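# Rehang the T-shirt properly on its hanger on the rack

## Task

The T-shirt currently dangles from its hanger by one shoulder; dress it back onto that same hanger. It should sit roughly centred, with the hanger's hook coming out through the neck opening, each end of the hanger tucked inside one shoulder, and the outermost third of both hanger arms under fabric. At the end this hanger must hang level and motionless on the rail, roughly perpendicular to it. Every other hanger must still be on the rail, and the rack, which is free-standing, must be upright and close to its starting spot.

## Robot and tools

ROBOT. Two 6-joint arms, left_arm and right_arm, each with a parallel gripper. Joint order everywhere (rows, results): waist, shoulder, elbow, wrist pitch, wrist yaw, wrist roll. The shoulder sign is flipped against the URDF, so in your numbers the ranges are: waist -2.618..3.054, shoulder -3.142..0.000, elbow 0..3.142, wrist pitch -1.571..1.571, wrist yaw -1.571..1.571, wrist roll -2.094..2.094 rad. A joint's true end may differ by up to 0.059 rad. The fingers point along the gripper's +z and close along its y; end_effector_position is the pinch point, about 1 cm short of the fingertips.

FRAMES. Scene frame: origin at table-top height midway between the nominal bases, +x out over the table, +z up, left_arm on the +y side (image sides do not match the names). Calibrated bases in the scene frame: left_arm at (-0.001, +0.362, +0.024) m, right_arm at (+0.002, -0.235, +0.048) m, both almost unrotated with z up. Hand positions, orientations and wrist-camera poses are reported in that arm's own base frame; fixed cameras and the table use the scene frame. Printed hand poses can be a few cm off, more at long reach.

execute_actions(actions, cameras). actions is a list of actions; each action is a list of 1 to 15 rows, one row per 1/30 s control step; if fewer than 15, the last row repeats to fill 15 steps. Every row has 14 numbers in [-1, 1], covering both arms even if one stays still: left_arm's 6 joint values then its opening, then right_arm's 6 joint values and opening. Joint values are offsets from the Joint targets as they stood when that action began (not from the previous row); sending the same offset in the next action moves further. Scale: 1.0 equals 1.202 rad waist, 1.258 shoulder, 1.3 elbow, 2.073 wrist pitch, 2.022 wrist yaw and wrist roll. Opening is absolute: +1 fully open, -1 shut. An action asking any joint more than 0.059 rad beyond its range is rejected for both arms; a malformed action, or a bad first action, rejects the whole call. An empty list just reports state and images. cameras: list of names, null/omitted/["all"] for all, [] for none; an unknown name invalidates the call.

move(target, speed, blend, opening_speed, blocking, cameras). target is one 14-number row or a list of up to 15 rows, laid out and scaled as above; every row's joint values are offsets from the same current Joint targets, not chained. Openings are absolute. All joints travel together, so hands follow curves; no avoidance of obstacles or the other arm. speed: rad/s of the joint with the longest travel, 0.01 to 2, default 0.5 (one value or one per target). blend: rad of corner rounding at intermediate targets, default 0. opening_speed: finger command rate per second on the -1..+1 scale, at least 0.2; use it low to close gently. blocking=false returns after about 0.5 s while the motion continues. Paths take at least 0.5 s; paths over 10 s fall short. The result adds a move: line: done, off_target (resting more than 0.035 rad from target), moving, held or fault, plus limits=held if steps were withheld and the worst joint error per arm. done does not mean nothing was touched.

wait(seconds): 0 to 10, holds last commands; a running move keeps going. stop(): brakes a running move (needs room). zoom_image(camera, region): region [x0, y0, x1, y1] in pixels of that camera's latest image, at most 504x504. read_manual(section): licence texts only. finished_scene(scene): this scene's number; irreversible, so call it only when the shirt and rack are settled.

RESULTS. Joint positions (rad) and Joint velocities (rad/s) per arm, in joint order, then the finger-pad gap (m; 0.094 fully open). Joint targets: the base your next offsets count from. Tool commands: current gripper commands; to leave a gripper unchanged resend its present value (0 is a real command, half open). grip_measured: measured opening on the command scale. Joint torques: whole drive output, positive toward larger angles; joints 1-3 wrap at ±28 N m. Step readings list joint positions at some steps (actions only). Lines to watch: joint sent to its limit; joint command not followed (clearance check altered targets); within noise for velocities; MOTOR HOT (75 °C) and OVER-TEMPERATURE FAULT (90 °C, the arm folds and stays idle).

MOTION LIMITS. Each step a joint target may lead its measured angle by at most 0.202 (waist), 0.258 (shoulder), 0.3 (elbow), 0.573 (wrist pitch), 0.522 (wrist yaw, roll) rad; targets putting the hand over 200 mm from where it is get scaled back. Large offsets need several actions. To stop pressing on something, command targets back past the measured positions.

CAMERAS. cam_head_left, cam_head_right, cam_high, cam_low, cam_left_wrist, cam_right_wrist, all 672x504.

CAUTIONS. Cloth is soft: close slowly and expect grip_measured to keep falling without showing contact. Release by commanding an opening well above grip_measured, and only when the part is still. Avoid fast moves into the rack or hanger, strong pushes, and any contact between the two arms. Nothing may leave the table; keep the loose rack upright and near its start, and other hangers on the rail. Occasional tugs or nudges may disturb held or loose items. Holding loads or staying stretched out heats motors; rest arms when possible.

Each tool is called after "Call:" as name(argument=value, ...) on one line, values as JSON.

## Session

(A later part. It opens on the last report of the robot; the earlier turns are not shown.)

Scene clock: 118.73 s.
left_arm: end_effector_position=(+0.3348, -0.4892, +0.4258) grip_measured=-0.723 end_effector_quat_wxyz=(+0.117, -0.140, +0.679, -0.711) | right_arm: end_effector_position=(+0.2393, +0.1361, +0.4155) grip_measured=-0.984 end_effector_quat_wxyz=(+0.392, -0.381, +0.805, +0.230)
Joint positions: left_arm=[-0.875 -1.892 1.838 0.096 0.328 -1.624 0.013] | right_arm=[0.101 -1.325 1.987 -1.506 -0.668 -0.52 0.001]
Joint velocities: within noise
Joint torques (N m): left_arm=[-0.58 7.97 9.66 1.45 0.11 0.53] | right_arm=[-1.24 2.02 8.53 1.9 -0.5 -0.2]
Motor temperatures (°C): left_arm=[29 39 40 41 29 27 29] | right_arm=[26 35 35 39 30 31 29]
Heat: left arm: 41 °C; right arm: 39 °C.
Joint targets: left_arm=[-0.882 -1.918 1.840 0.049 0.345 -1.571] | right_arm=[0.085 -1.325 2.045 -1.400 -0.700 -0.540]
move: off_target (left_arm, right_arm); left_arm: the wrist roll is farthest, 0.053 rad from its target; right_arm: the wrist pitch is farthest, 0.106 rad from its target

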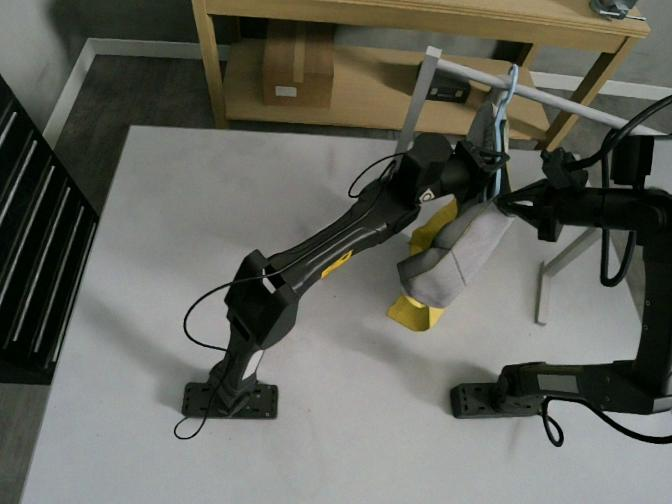

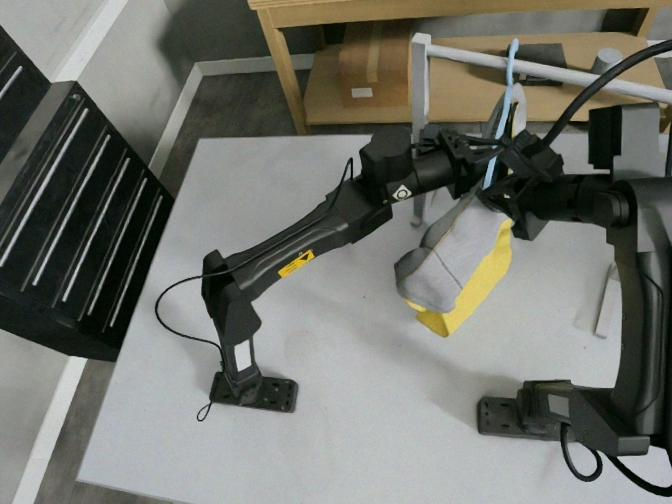

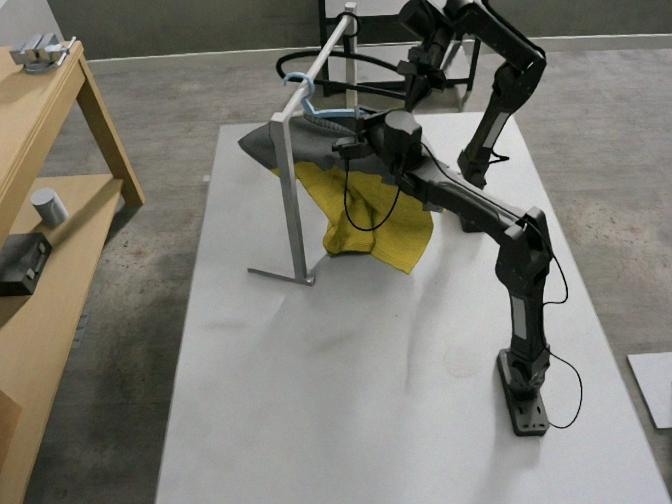

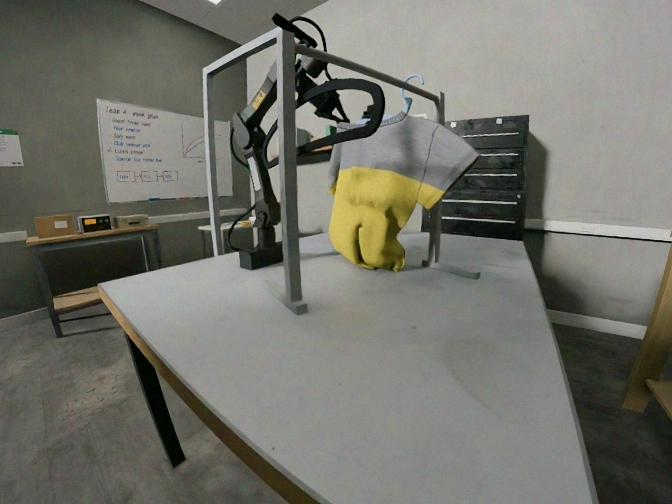

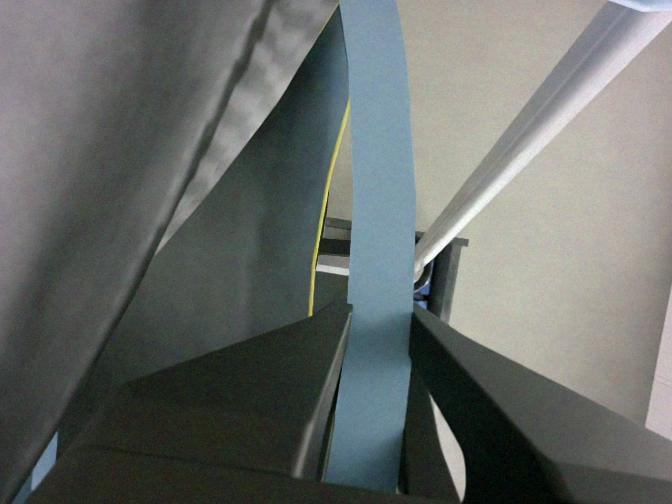

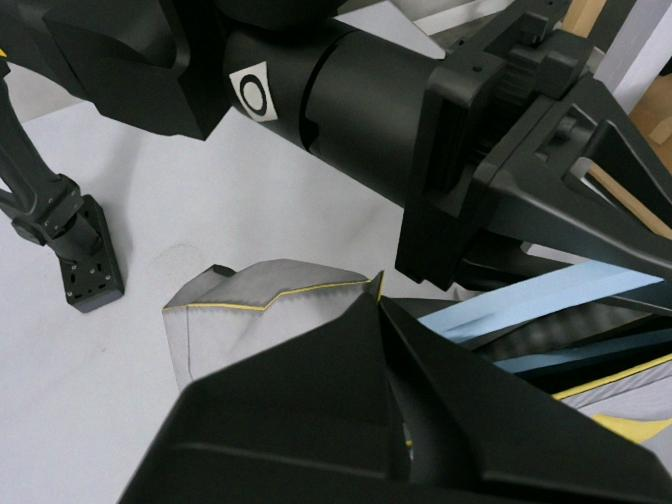

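Call:
zoom_image(camera="cam_head_left", region=[430, 60, 600, 260])

Call:
zoom_image(camera="cam_head_right", region=[410, 100, 580, 300])

Call:
zoom_image(camera="cam_right_wrist", region=[340, 210, 672, 459])

Call:
zoom_image(camera="cam_high", region=[240, 40, 480, 220])

Scaled by 2.520 from the camera's 672x504 image, which has a finer 960x720 frame.

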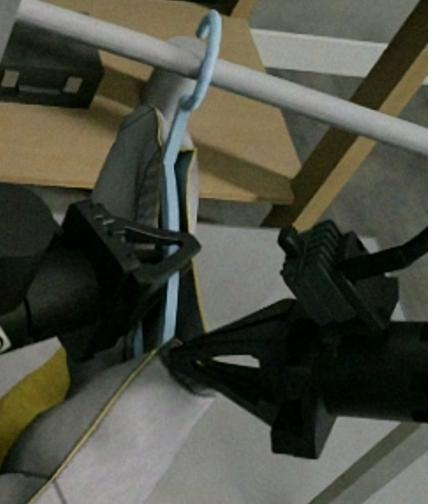

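Scaled by 2.520 from the camera's 672x504 image, which has a finer 960x720 frame.

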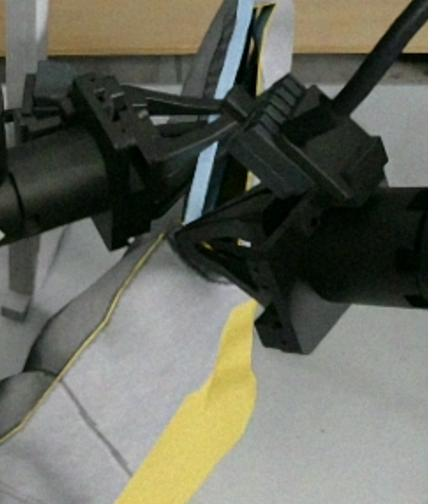

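Scaled by 1.518 from the camera's 672x504 image, which has a finer 960x720 frame.

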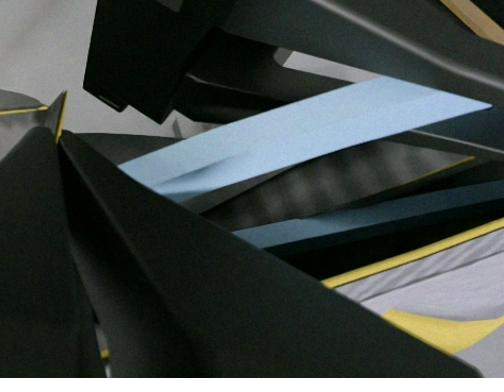

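Scaled by 2.100 from the camera's 672x504 image, which has a finer 960x720 frame.

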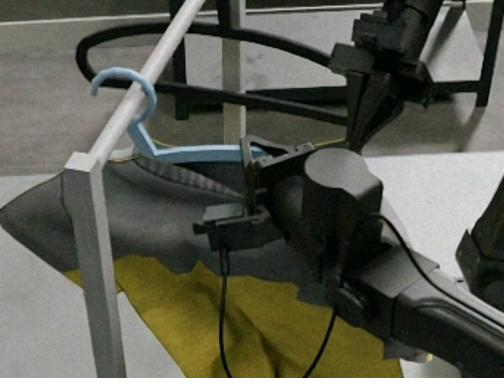

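Call:
move(target=[[0,0,0,0,0,0,-0.88,0,0.1097,-0.0846,0.07,-0.0198,0.0643,-1],[0,0,0,0,0,0,-0.88,-0.079,0.0437,-0.0692,0.0772,-0.0569,0.0297,-1]], speed=0.4, blend=0.02)

Scene clock: 121.73 s.
left_arm: end_effector_position=(+0.3342, -0.4897, +0.4269) grip_measured=-0.723 end_effector_quat_wxyz=(+0.114, -0.145, +0.676, -0.713) | right_arm: end_effector_position=(+0.2434, +0.1241, +0.4261) grip_measured=-0.984 end_effector_quat_wxyz=(+0.423, -0.335, +0.803, +0.252)
Joint positions: left_arm=[-0.878 -1.892 1.838 0.1 0.323 -1.638 0.013] | right_arm=[0.003 -1.281 1.932 -1.44 -0.757 -0.462 0.001]
Joint velocities: within noise
Joint torques (N m): left_arm=[-0.47 8.09 9.42 1.4 0.2 0.65] | right_arm=[-1.02 2.62 5.94 2.8 -0.75 -0.19]
Motor temperatures (°C): left_arm=[29 39 40 41 29 27 29] | right_arm=[26 35 35 40 30 31 29]
Heat: left arm: 41 °C; right arm: 40 °C.
Joint targets: left_arm=[-0.883 -1.918 1.840 0.049 0.345 -1.571] | right_arm=[-0.010 -1.270 1.955 -1.240 -0.815 -0.480]
move: off_target (left_arm, right_arm); left_arm: the wrist roll is farthest, 0.067 rad from its target; right_arm: the wrist pitch is farthest, 0.200 rad from its target

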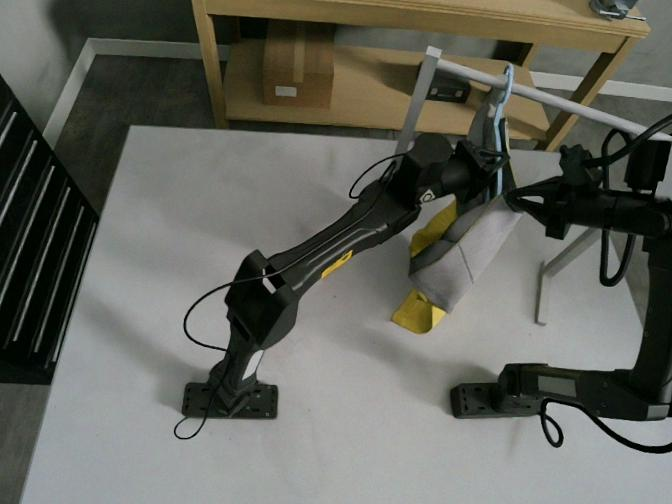

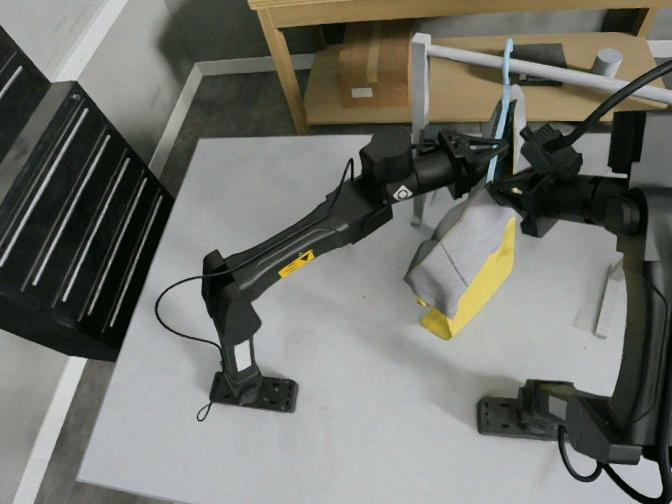

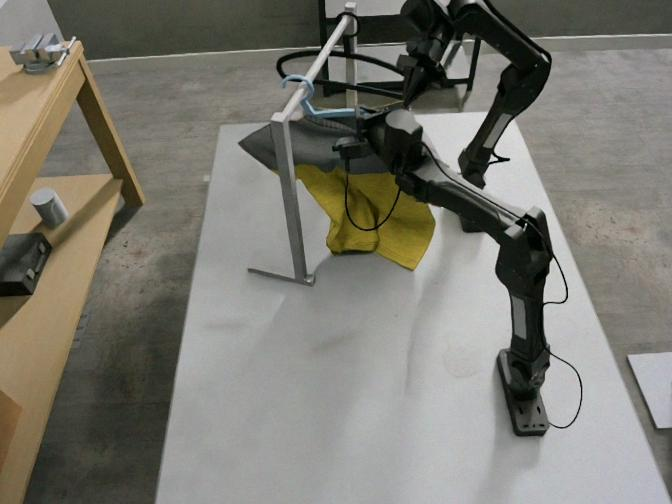

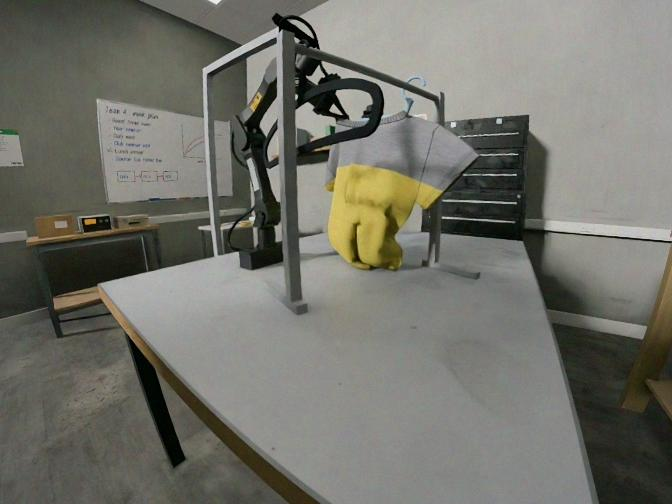

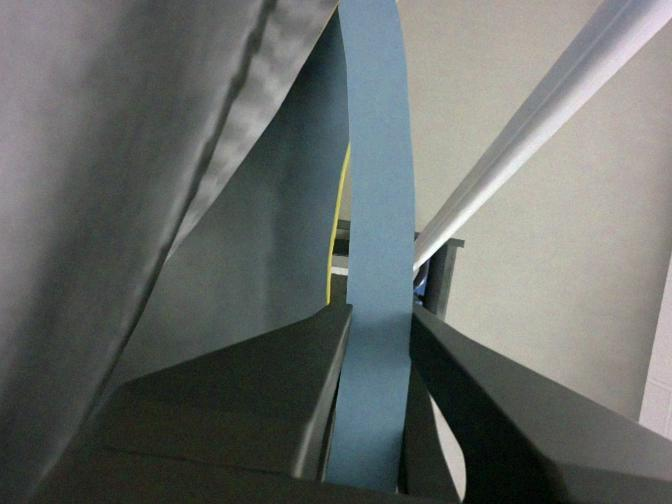

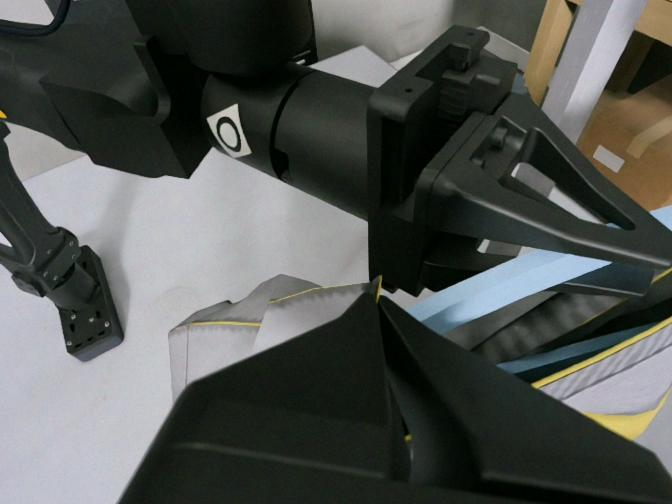

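Call:
zoom_image(camera="cam_right_wrist", region=[340, 210, 672, 459])

Call:
zoom_image(camera="cam_head_right", region=[390, 100, 580, 350])

Call:
zoom_image(camera="cam_head_left", region=[400, 90, 580, 340])

Call:
zoom_image(camera="cam_left_wrist", region=[0, 0, 504, 504])

Scaled by 1.518 from the camera's 672x504 image, which has a finer 960x720 frame.

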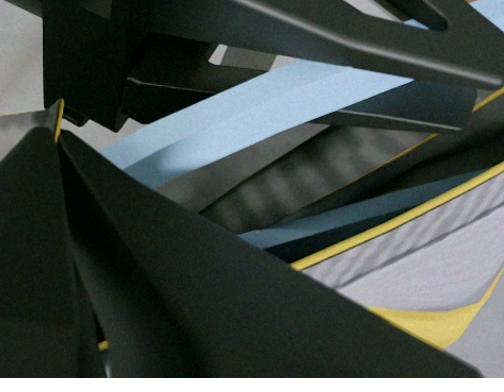

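Scaled by 2.016 from the camera's 672x504 image, which has a finer 960x720 frame.

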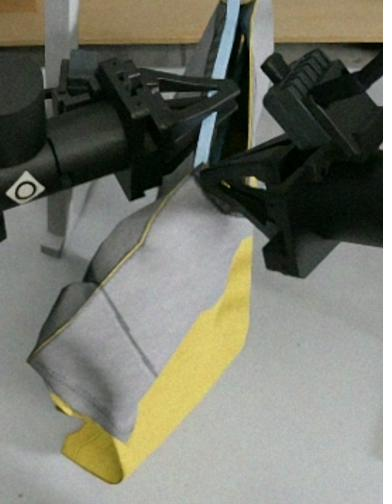

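Scaled by 2.016 from the camera's 672x504 image, which has a finer 960x720 frame.

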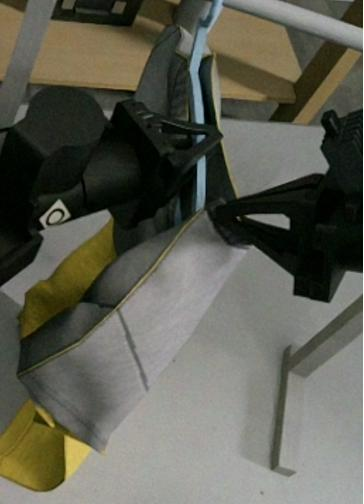

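Scaled by 1.000.

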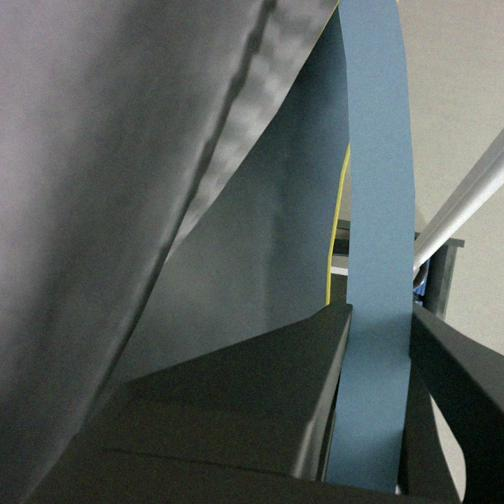

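Call:
move(target=[0.0042,0,0.0162,0.0087,-0.0168,-0.0331,-0.4,0,0,0,0,0,0,-1], opening_speed=1.0, cameras=["cam_left_wrist","cam_right_wrist","cam_high"])

Scene clock: 124.63 s.
left_arm: end_effector_position=(+0.3361, -0.4884, +0.4317) grip_measured=-0.403 end_effector_quat_wxyz=(+0.118, -0.148, +0.671, -0.717) | right_arm: end_effector_position=(+0.2449, +0.1290, +0.4352) grip_measured=-0.984 end_effector_quat_wxyz=(+0.439, -0.345, +0.787, +0.262)
Joint positions: left_arm=[-0.878 -1.892 1.845 0.105 0.311 -1.643 0.028] | right_arm=[0.003 -1.28 1.932 -1.401 -0.796 -0.462 0.001]
Joint velocities: within noise
Joint torques (N m): left_arm=[-0.1 8.03 10.74 1.54 -0.06 0.06] | right_arm=[-1.03 2.52 5.94 2.48 -0.39 -0.19]
Motor temperatures (°C): left_arm=[29 39 40 41 29 27 29] | right_arm=[26 35 35 42 30 31 29]
Heat: left arm: 41 °C; right arm: 42 °C.
Joint targets: left_arm=[-0.878 -1.918 1.861 0.067 0.311 -1.638] | right_arm=[-0.010 -1.270 1.955 -1.240 -0.815 -0.480]
move: off_target (left_arm, right_arm); left_arm: the wrist pitch is farthest, 0.038 rad from its target; right_arm: the wrist pitch is farthest, 0.161 rad from its target
Images, in order (width x height): cam_high 672x504, cam_left_wrist 672x504, cam_right_wrist 672x504.

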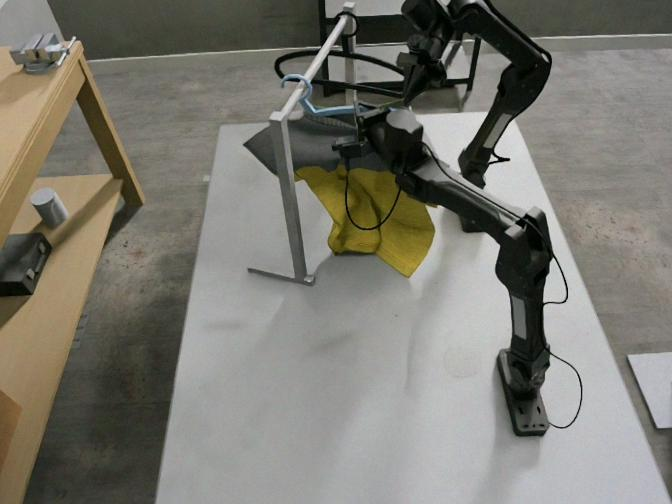

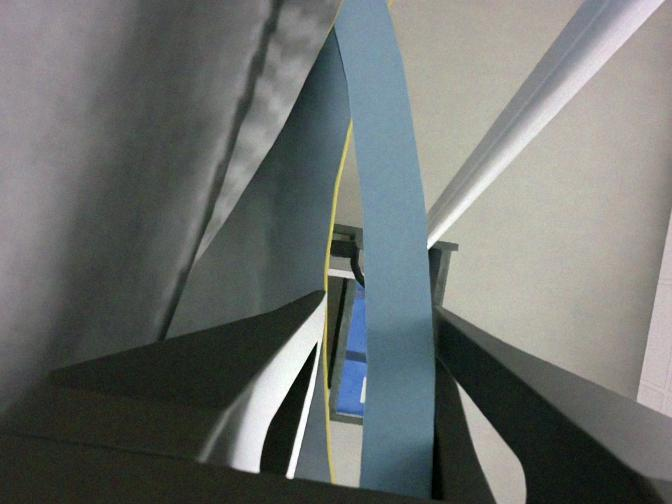

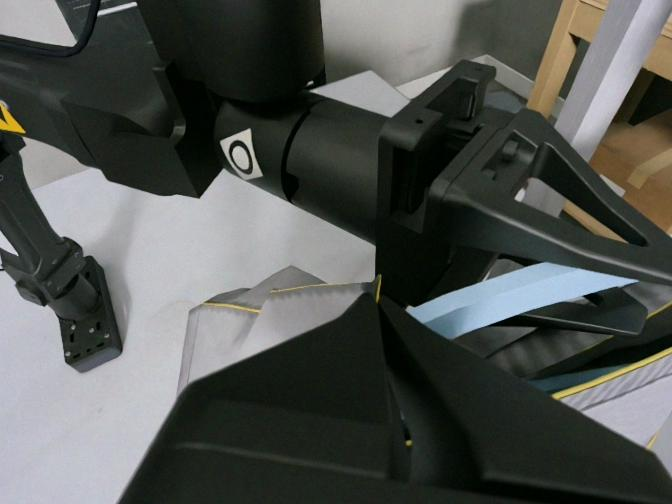

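Call:
move(target=[0.073, 0.270, -0.306, 0.029, 0.046, 0, -0.4, 0, 0, 0, 0, 0, 0, -1], speed=0.6)

Scene clock: 126.80 s.
left_arm: end_effector_position=(+0.3156, -0.4053, +0.4357) grip_measured=-0.403 end_effector_quat_wxyz=(+0.133, -0.159, +0.666, -0.717) | right_arm: end_effector_position=(+0.2570, +0.1269, +0.4481) grip_measured=-0.984 end_effector_quat_wxyz=(+0.475, -0.355, +0.767, +0.243)
Joint positions: left_arm=[-0.786 -1.586 1.494 0.158 0.366 -1.646 0.028] | right_arm=[-0.005 -1.28 1.932 -1.314 -0.796 -0.468 0.001]
Joint velocities: within noise
Joint torques (N m): left_arm=[-0.25 7.94 6.41 1.59 0.39 0.03] | right_arm=[-0.39 2.62 5.98 1.72 -0.35 -0.12]
Motor temperatures (°C): left_arm=[29 39 40 41 29 27 29] | right_arm=[26 35 35 43 30 31 30]
Heat: left arm: 41 °C; right arm: 43 °C.
Joint targets: left_arm=[-0.790 -1.578 1.463 0.127 0.404 -1.638] | right_arm=[-0.010 -1.270 1.955 -1.240 -0.815 -0.480]
move: off_target (left_arm, right_arm); left_arm: the wrist yaw is farthest, 0.038 rad from its target; right_arm: the wrist pitch is farthest, 0.074 rad from its target

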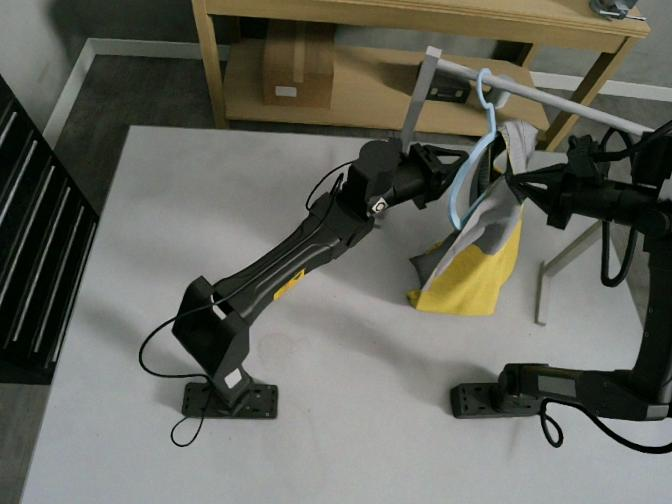

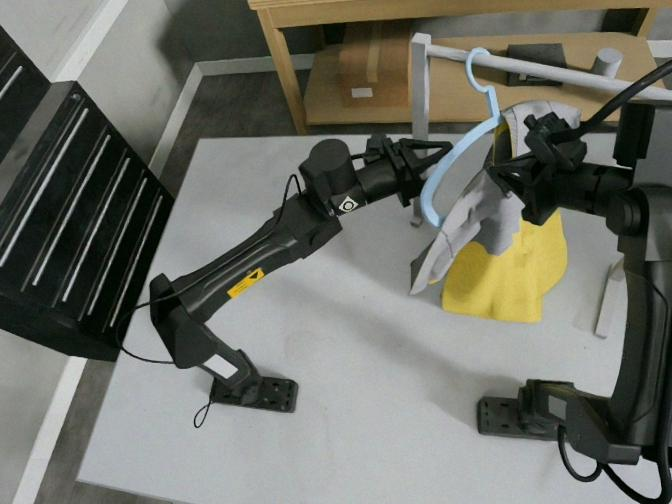

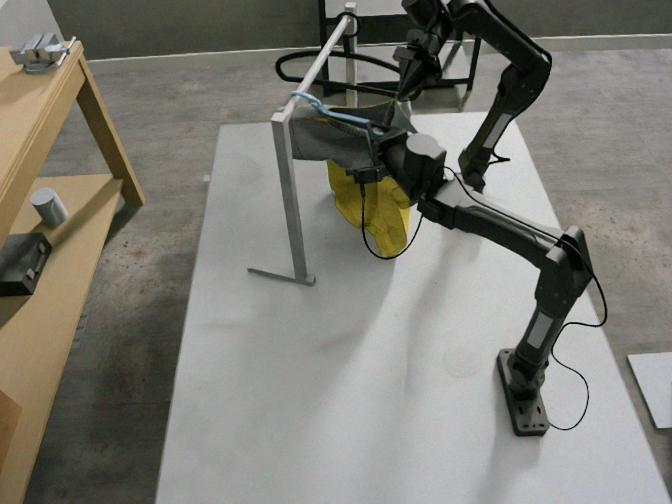

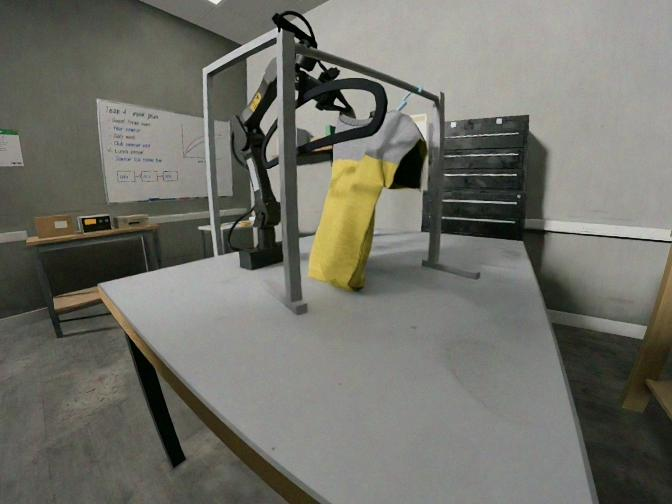

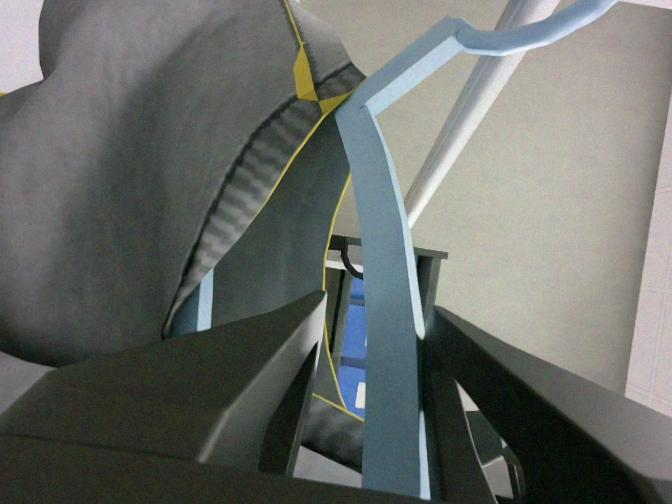

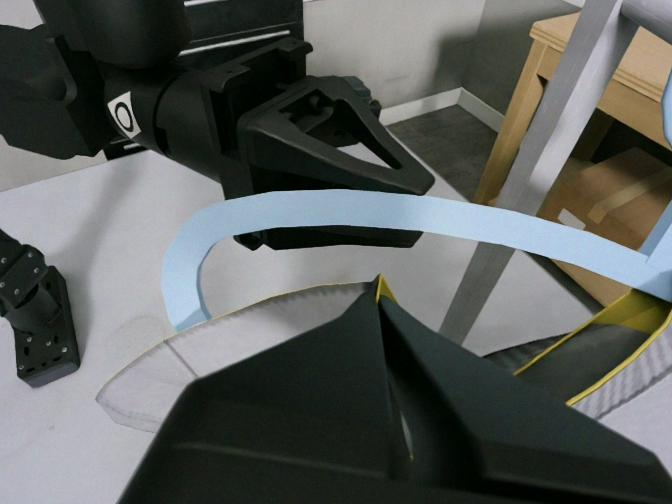

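Call:
zoom_image(camera="cam_head_left", region=[380, 60, 600, 320])

Call:
zoom_image(camera="cam_head_right", region=[360, 40, 600, 320])

Call:
zoom_image(camera="cam_low", region=[280, 60, 480, 300])

Call:
zoom_image(camera="cam_right_wrist", region=[80, 150, 500, 470])

Call:
zoom_image(camera="cam_high", region=[250, 60, 450, 280])

Scaled by 1.938 from the camera's 672x504 image, which has a finer 960x720 frame.

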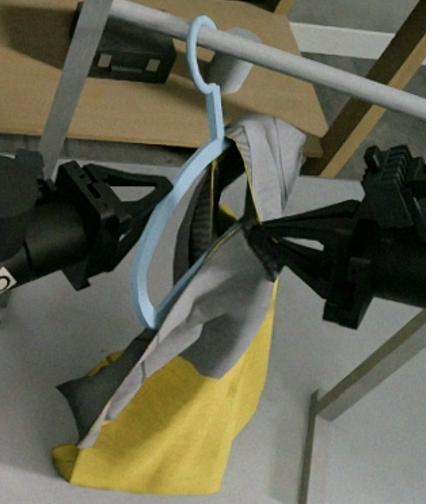

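Scaled by 1.800 from the camera's 672x504 image, which has a finer 960x720 frame.

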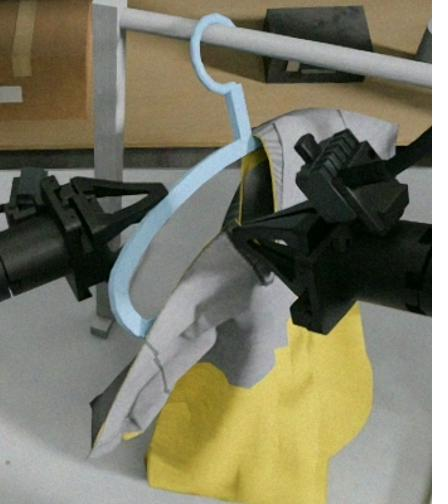

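Scaled by 2.100 from the camera's 672x504 image, which has a finer 960x720 frame.

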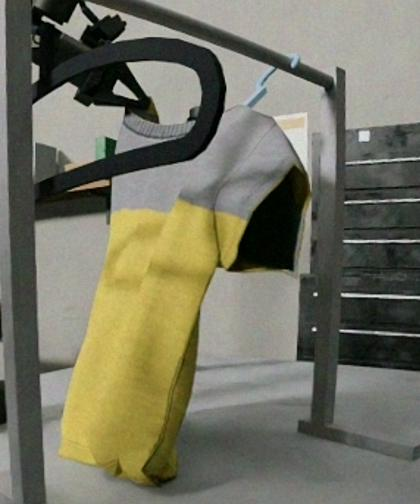

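Scaled by 1.200 from the camera's 672x504 image, which has a finer 960x720 frame.

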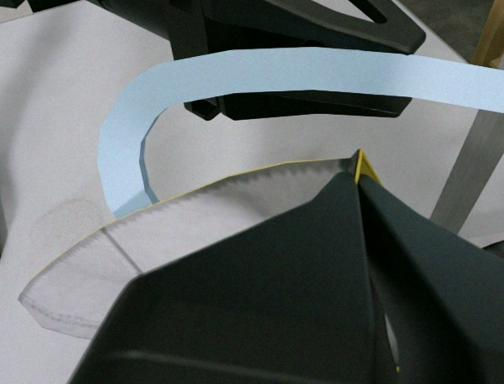

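Scaled by 2.291 from the camera's 672x504 image, which has a finer 960x720 frame.

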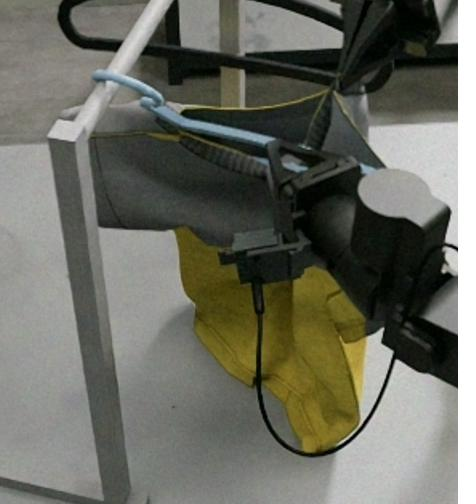

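Call:
move(target=[0.15, 0.30, -0.35, 0.06, 0.06, 0, -0.4, 0, 0, 0, 0, 0, 0, -1], speed=1.0, cameras=["cam_high", "cam_left_wrist"])

Call:
zoom_image(camera="cam_high", region=[280, 70, 440, 190])

Scene clock: 130.47 s.
left_arm: end_effector_position=(+0.2806, -0.3041, +0.3893) grip_measured=-0.403 end_effector_quat_wxyz=(+0.136, -0.170, +0.675, -0.705) | right_arm: end_effector_position=(+0.2595, +0.1267, +0.4511) grip_measured=-0.984 end_effector_quat_wxyz=(+0.484, -0.361, +0.761, +0.237)
Joint positions: left_arm=[-0.612 -1.214 1.034 0.215 0.521 -1.646 0.028] | right_arm=[-0.005 -1.28 1.932 -1.294 -0.794 -0.476 0.001]
Joint velocities: within noise
Joint torques (N m): left_arm=[0.03 5 7.25 2.21 0.04 0.1] | right_arm=[-0.38 2.61 6 1.56 -0.36 -0.11]
Motor temperatures (°C): left_arm=[29 39 40 41 29 27 29] | right_arm=[26 35 35 43 30 31 30]
Heat: left arm: 41 °C; right arm: 43 °C.
Joint targets: left_arm=[-0.609 -1.201 1.008 0.251 0.526 -1.638] | right_arm=[-0.010 -1.270 1.955 -1.240 -0.815 -0.480]
move: off_target (left_arm, right_arm); left_arm: the wrist pitch is farthest, 0.036 rad from its target; right_arm: the wrist pitch is farthest, 0.054 rad from its target
Images, in order (width x height): cam_high 672x504, cam_left_wrist 672x504.

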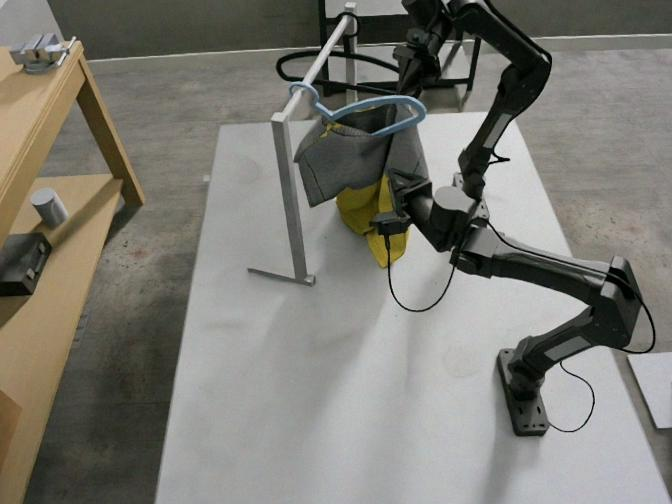

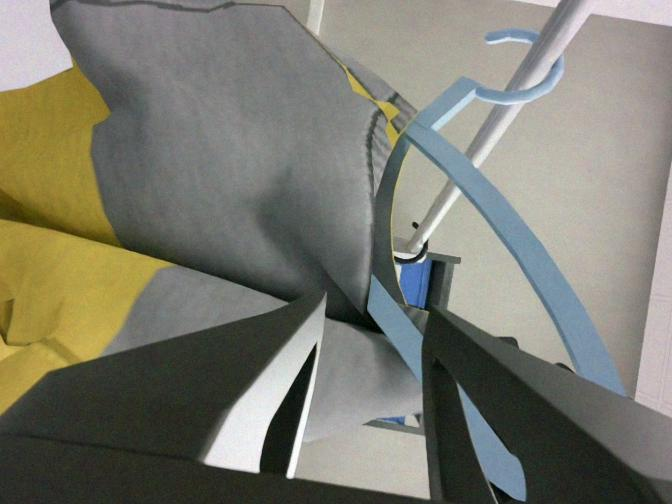

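Scaled by 3.150 from the camera's 672x504 image, which has a finer 960x720 frame.

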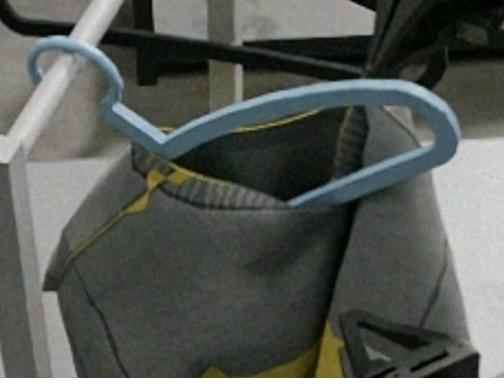

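Call:
execute_actions(actions=[], cameras=["cam_right_wrist", "cam_head_left", "cam_head_right"])

Call:
zoom_image(camera="cam_head_left", region=[380, 50, 580, 270])

Call:
zoom_image(camera="cam_head_right", region=[380, 30, 580, 250])

Scene clock: 133.63 s.
left_arm: end_effector_position=(+0.2806, -0.3040, +0.3896) grip_measured=-0.403 end_effector_quat_wxyz=(+0.136, -0.170, +0.674, -0.705) | right_arm: end_effector_position=(+0.2595, +0.1267, +0.4511) grip_measured=-0.984 end_effector_quat_wxyz=(+0.484, -0.361, +0.761, +0.237)
Joint positions: left_arm=[-0.612 -1.214 1.034 0.217 0.521 -1.646 0.028] | right_arm=[-0.005 -1.28 1.932 -1.294 -0.794 -0.476 0.001]
Joint velocities: within noise
Joint torques (N m): left_arm=[0.12 5.08 6.93 2.2 0.08 0.06] | right_arm=[-0.38 2.59 5.98 1.56 -0.36 -0.12]
Motor temperatures (°C): left_arm=[29 39 39 42 29 27 29] | right_arm=[26 35 34 43 30 31 30]
Heat: left arm: 42 °C; right arm: 43 °C.
Joint targets: left_arm=[-0.609 -1.201 1.008 0.251 0.526 -1.638] | right_arm=[-0.010 -1.270 1.955 -1.240 -0.815 -0.480]
Tool commands: left_gripper/opening=-0.4 right_gripper/opening=-1.0
Images, in order (width x height): cam_head_left 672x504, cam_head_right 672x504, cam_right_wrist 672x504.

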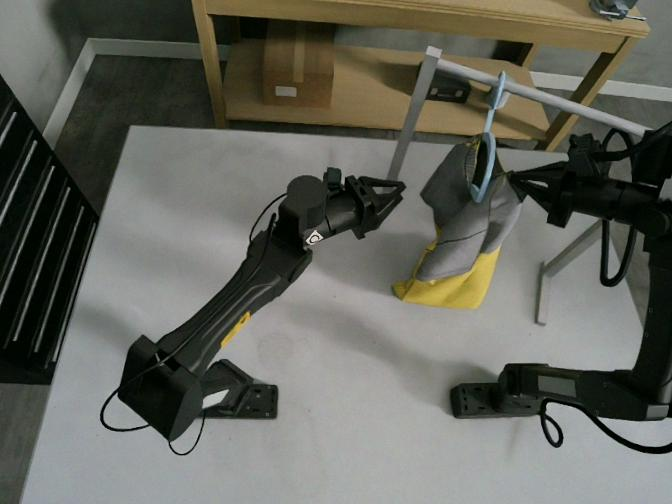

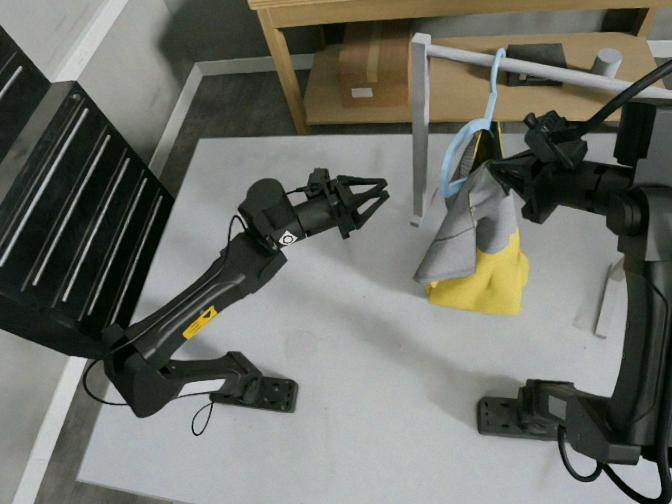

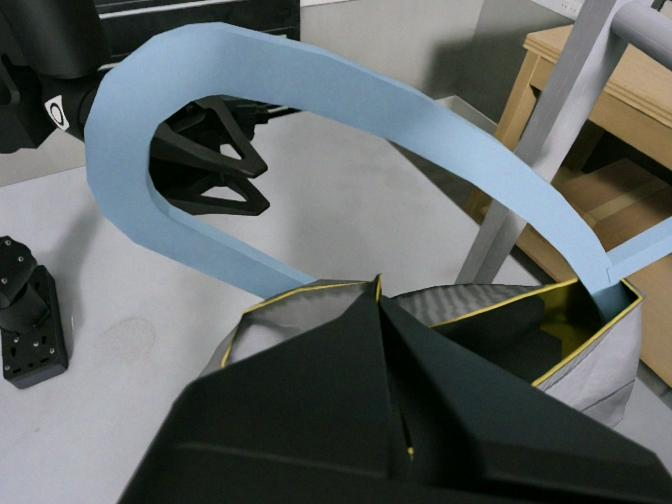

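Scaled by 2.291 from the camera's 672x504 image, which has a finer 960x720 frame.

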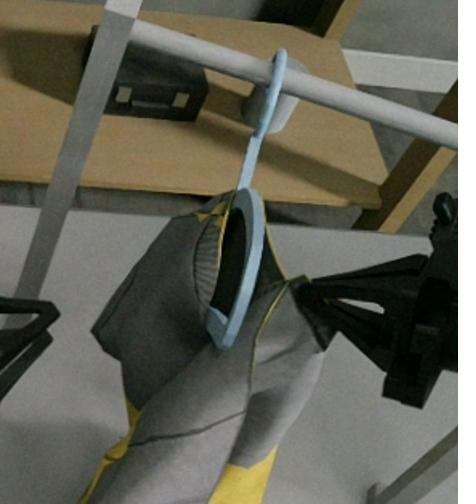

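Scaled by 2.291 from the camera's 672x504 image, which has a finer 960x720 frame.

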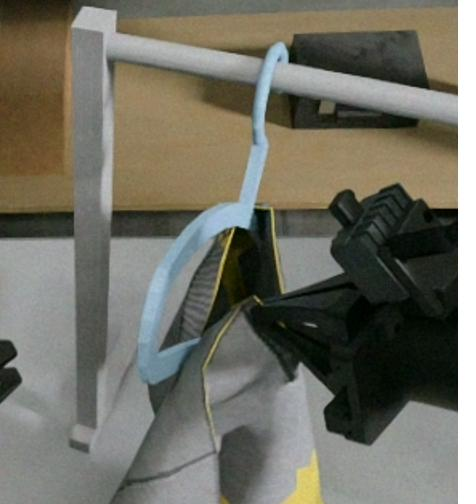

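Call:
move(target=[[0,0,0,0,0,0.3,-0.4, -0.227,0.212,-0.393,-0.002,-0.098,-0.140,-1],[-0.023,-0.548,0.468,0.095,0.019,0.865,0.1, -0.227,0.212,-0.393,-0.002,-0.098,-0.140,-1]], speed=[0.5, 1.0], blend=0.05)

Call:
zoom_image(camera="cam_high", region=[260, 60, 460, 220])

Call:
zoom_image(camera="cam_head_left", region=[380, 50, 580, 270])

Scene clock: 141.93 s.
left_arm: end_effector_position=(+0.4033, -0.4113, +0.3912) grip_measured=+0.097 end_effector_quat_wxyz=(+0.653, +0.422, +0.514, -0.363) | right_arm: end_effector_position=(+0.2256, +0.0906, +0.3761) grip_measured=-0.984 end_effector_quat_wxyz=(+0.494, -0.361, +0.759, +0.222)
Joint positions: left_arm=[-0.632 -1.867 1.586 0.418 0.56 0.108 0.052] | right_arm=[-0.277 -1.018 1.457 -1.269 -0.978 -0.759 0.001]
Joint velocities: within noise
Joint torques (N m): left_arm=[-0.62 8.02 12.34 2.08 0.06 0.05] | right_arm=[-0.49 1.51 4.07 1.11 -0.61 -0.11]
Motor temperatures (°C): left_arm=[29 38 39 43 29 27 28] | right_arm=[26 34 34 42 30 31 30]
Heat: left arm: 43 °C; right arm: 42 °C.
Joint targets: left_arm=[-0.637 -1.890 1.616 0.448 0.564 0.111] | right_arm=[-0.283 -1.003 1.444 -1.245 -1.013 -0.763]
move: done

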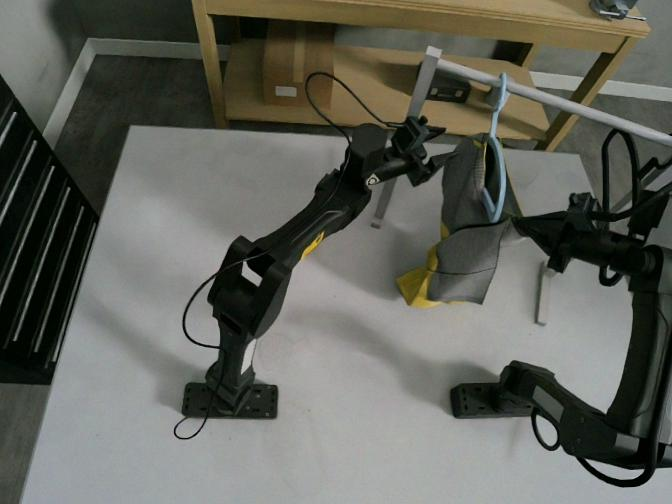

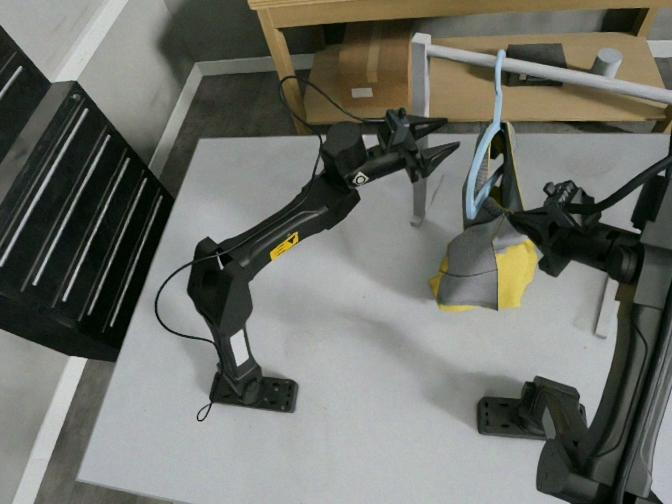

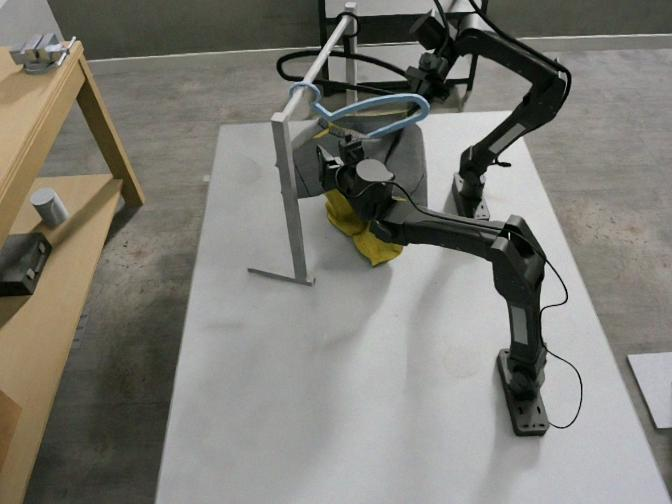

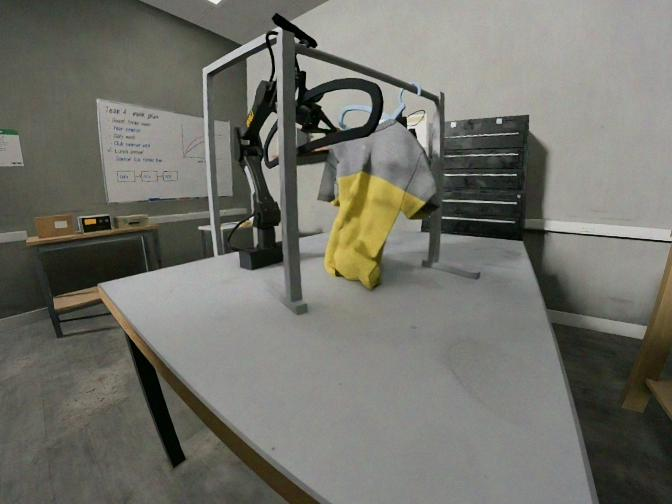

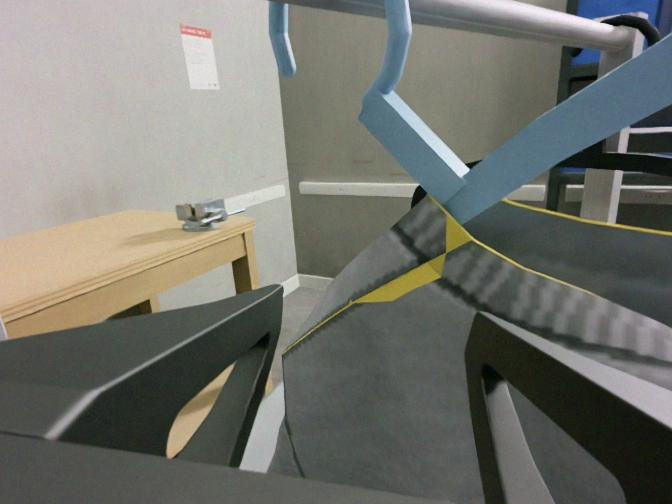

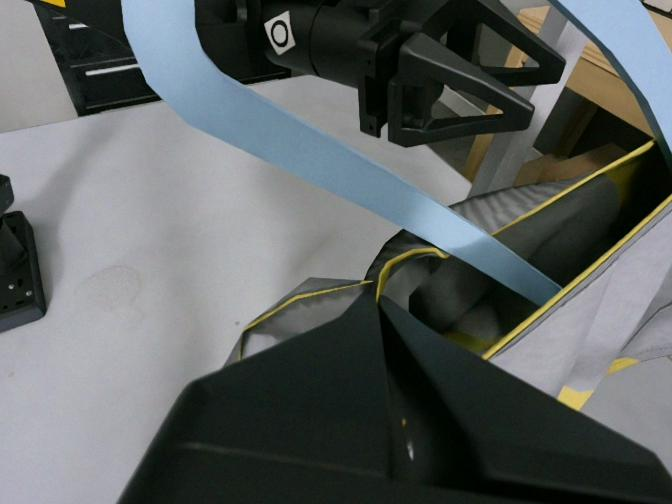

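Scaled by 2.520 from the camera's 672x504 image, which has a finer 960x720 frame.

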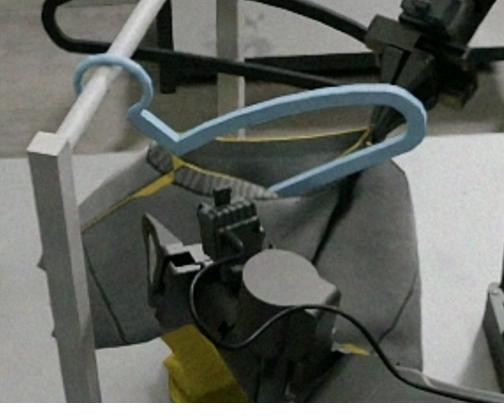

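Scaled by 2.291 from the camera's 672x504 image, which has a finer 960x720 frame.

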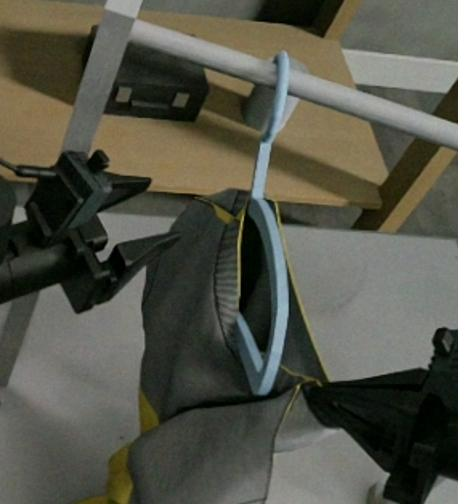

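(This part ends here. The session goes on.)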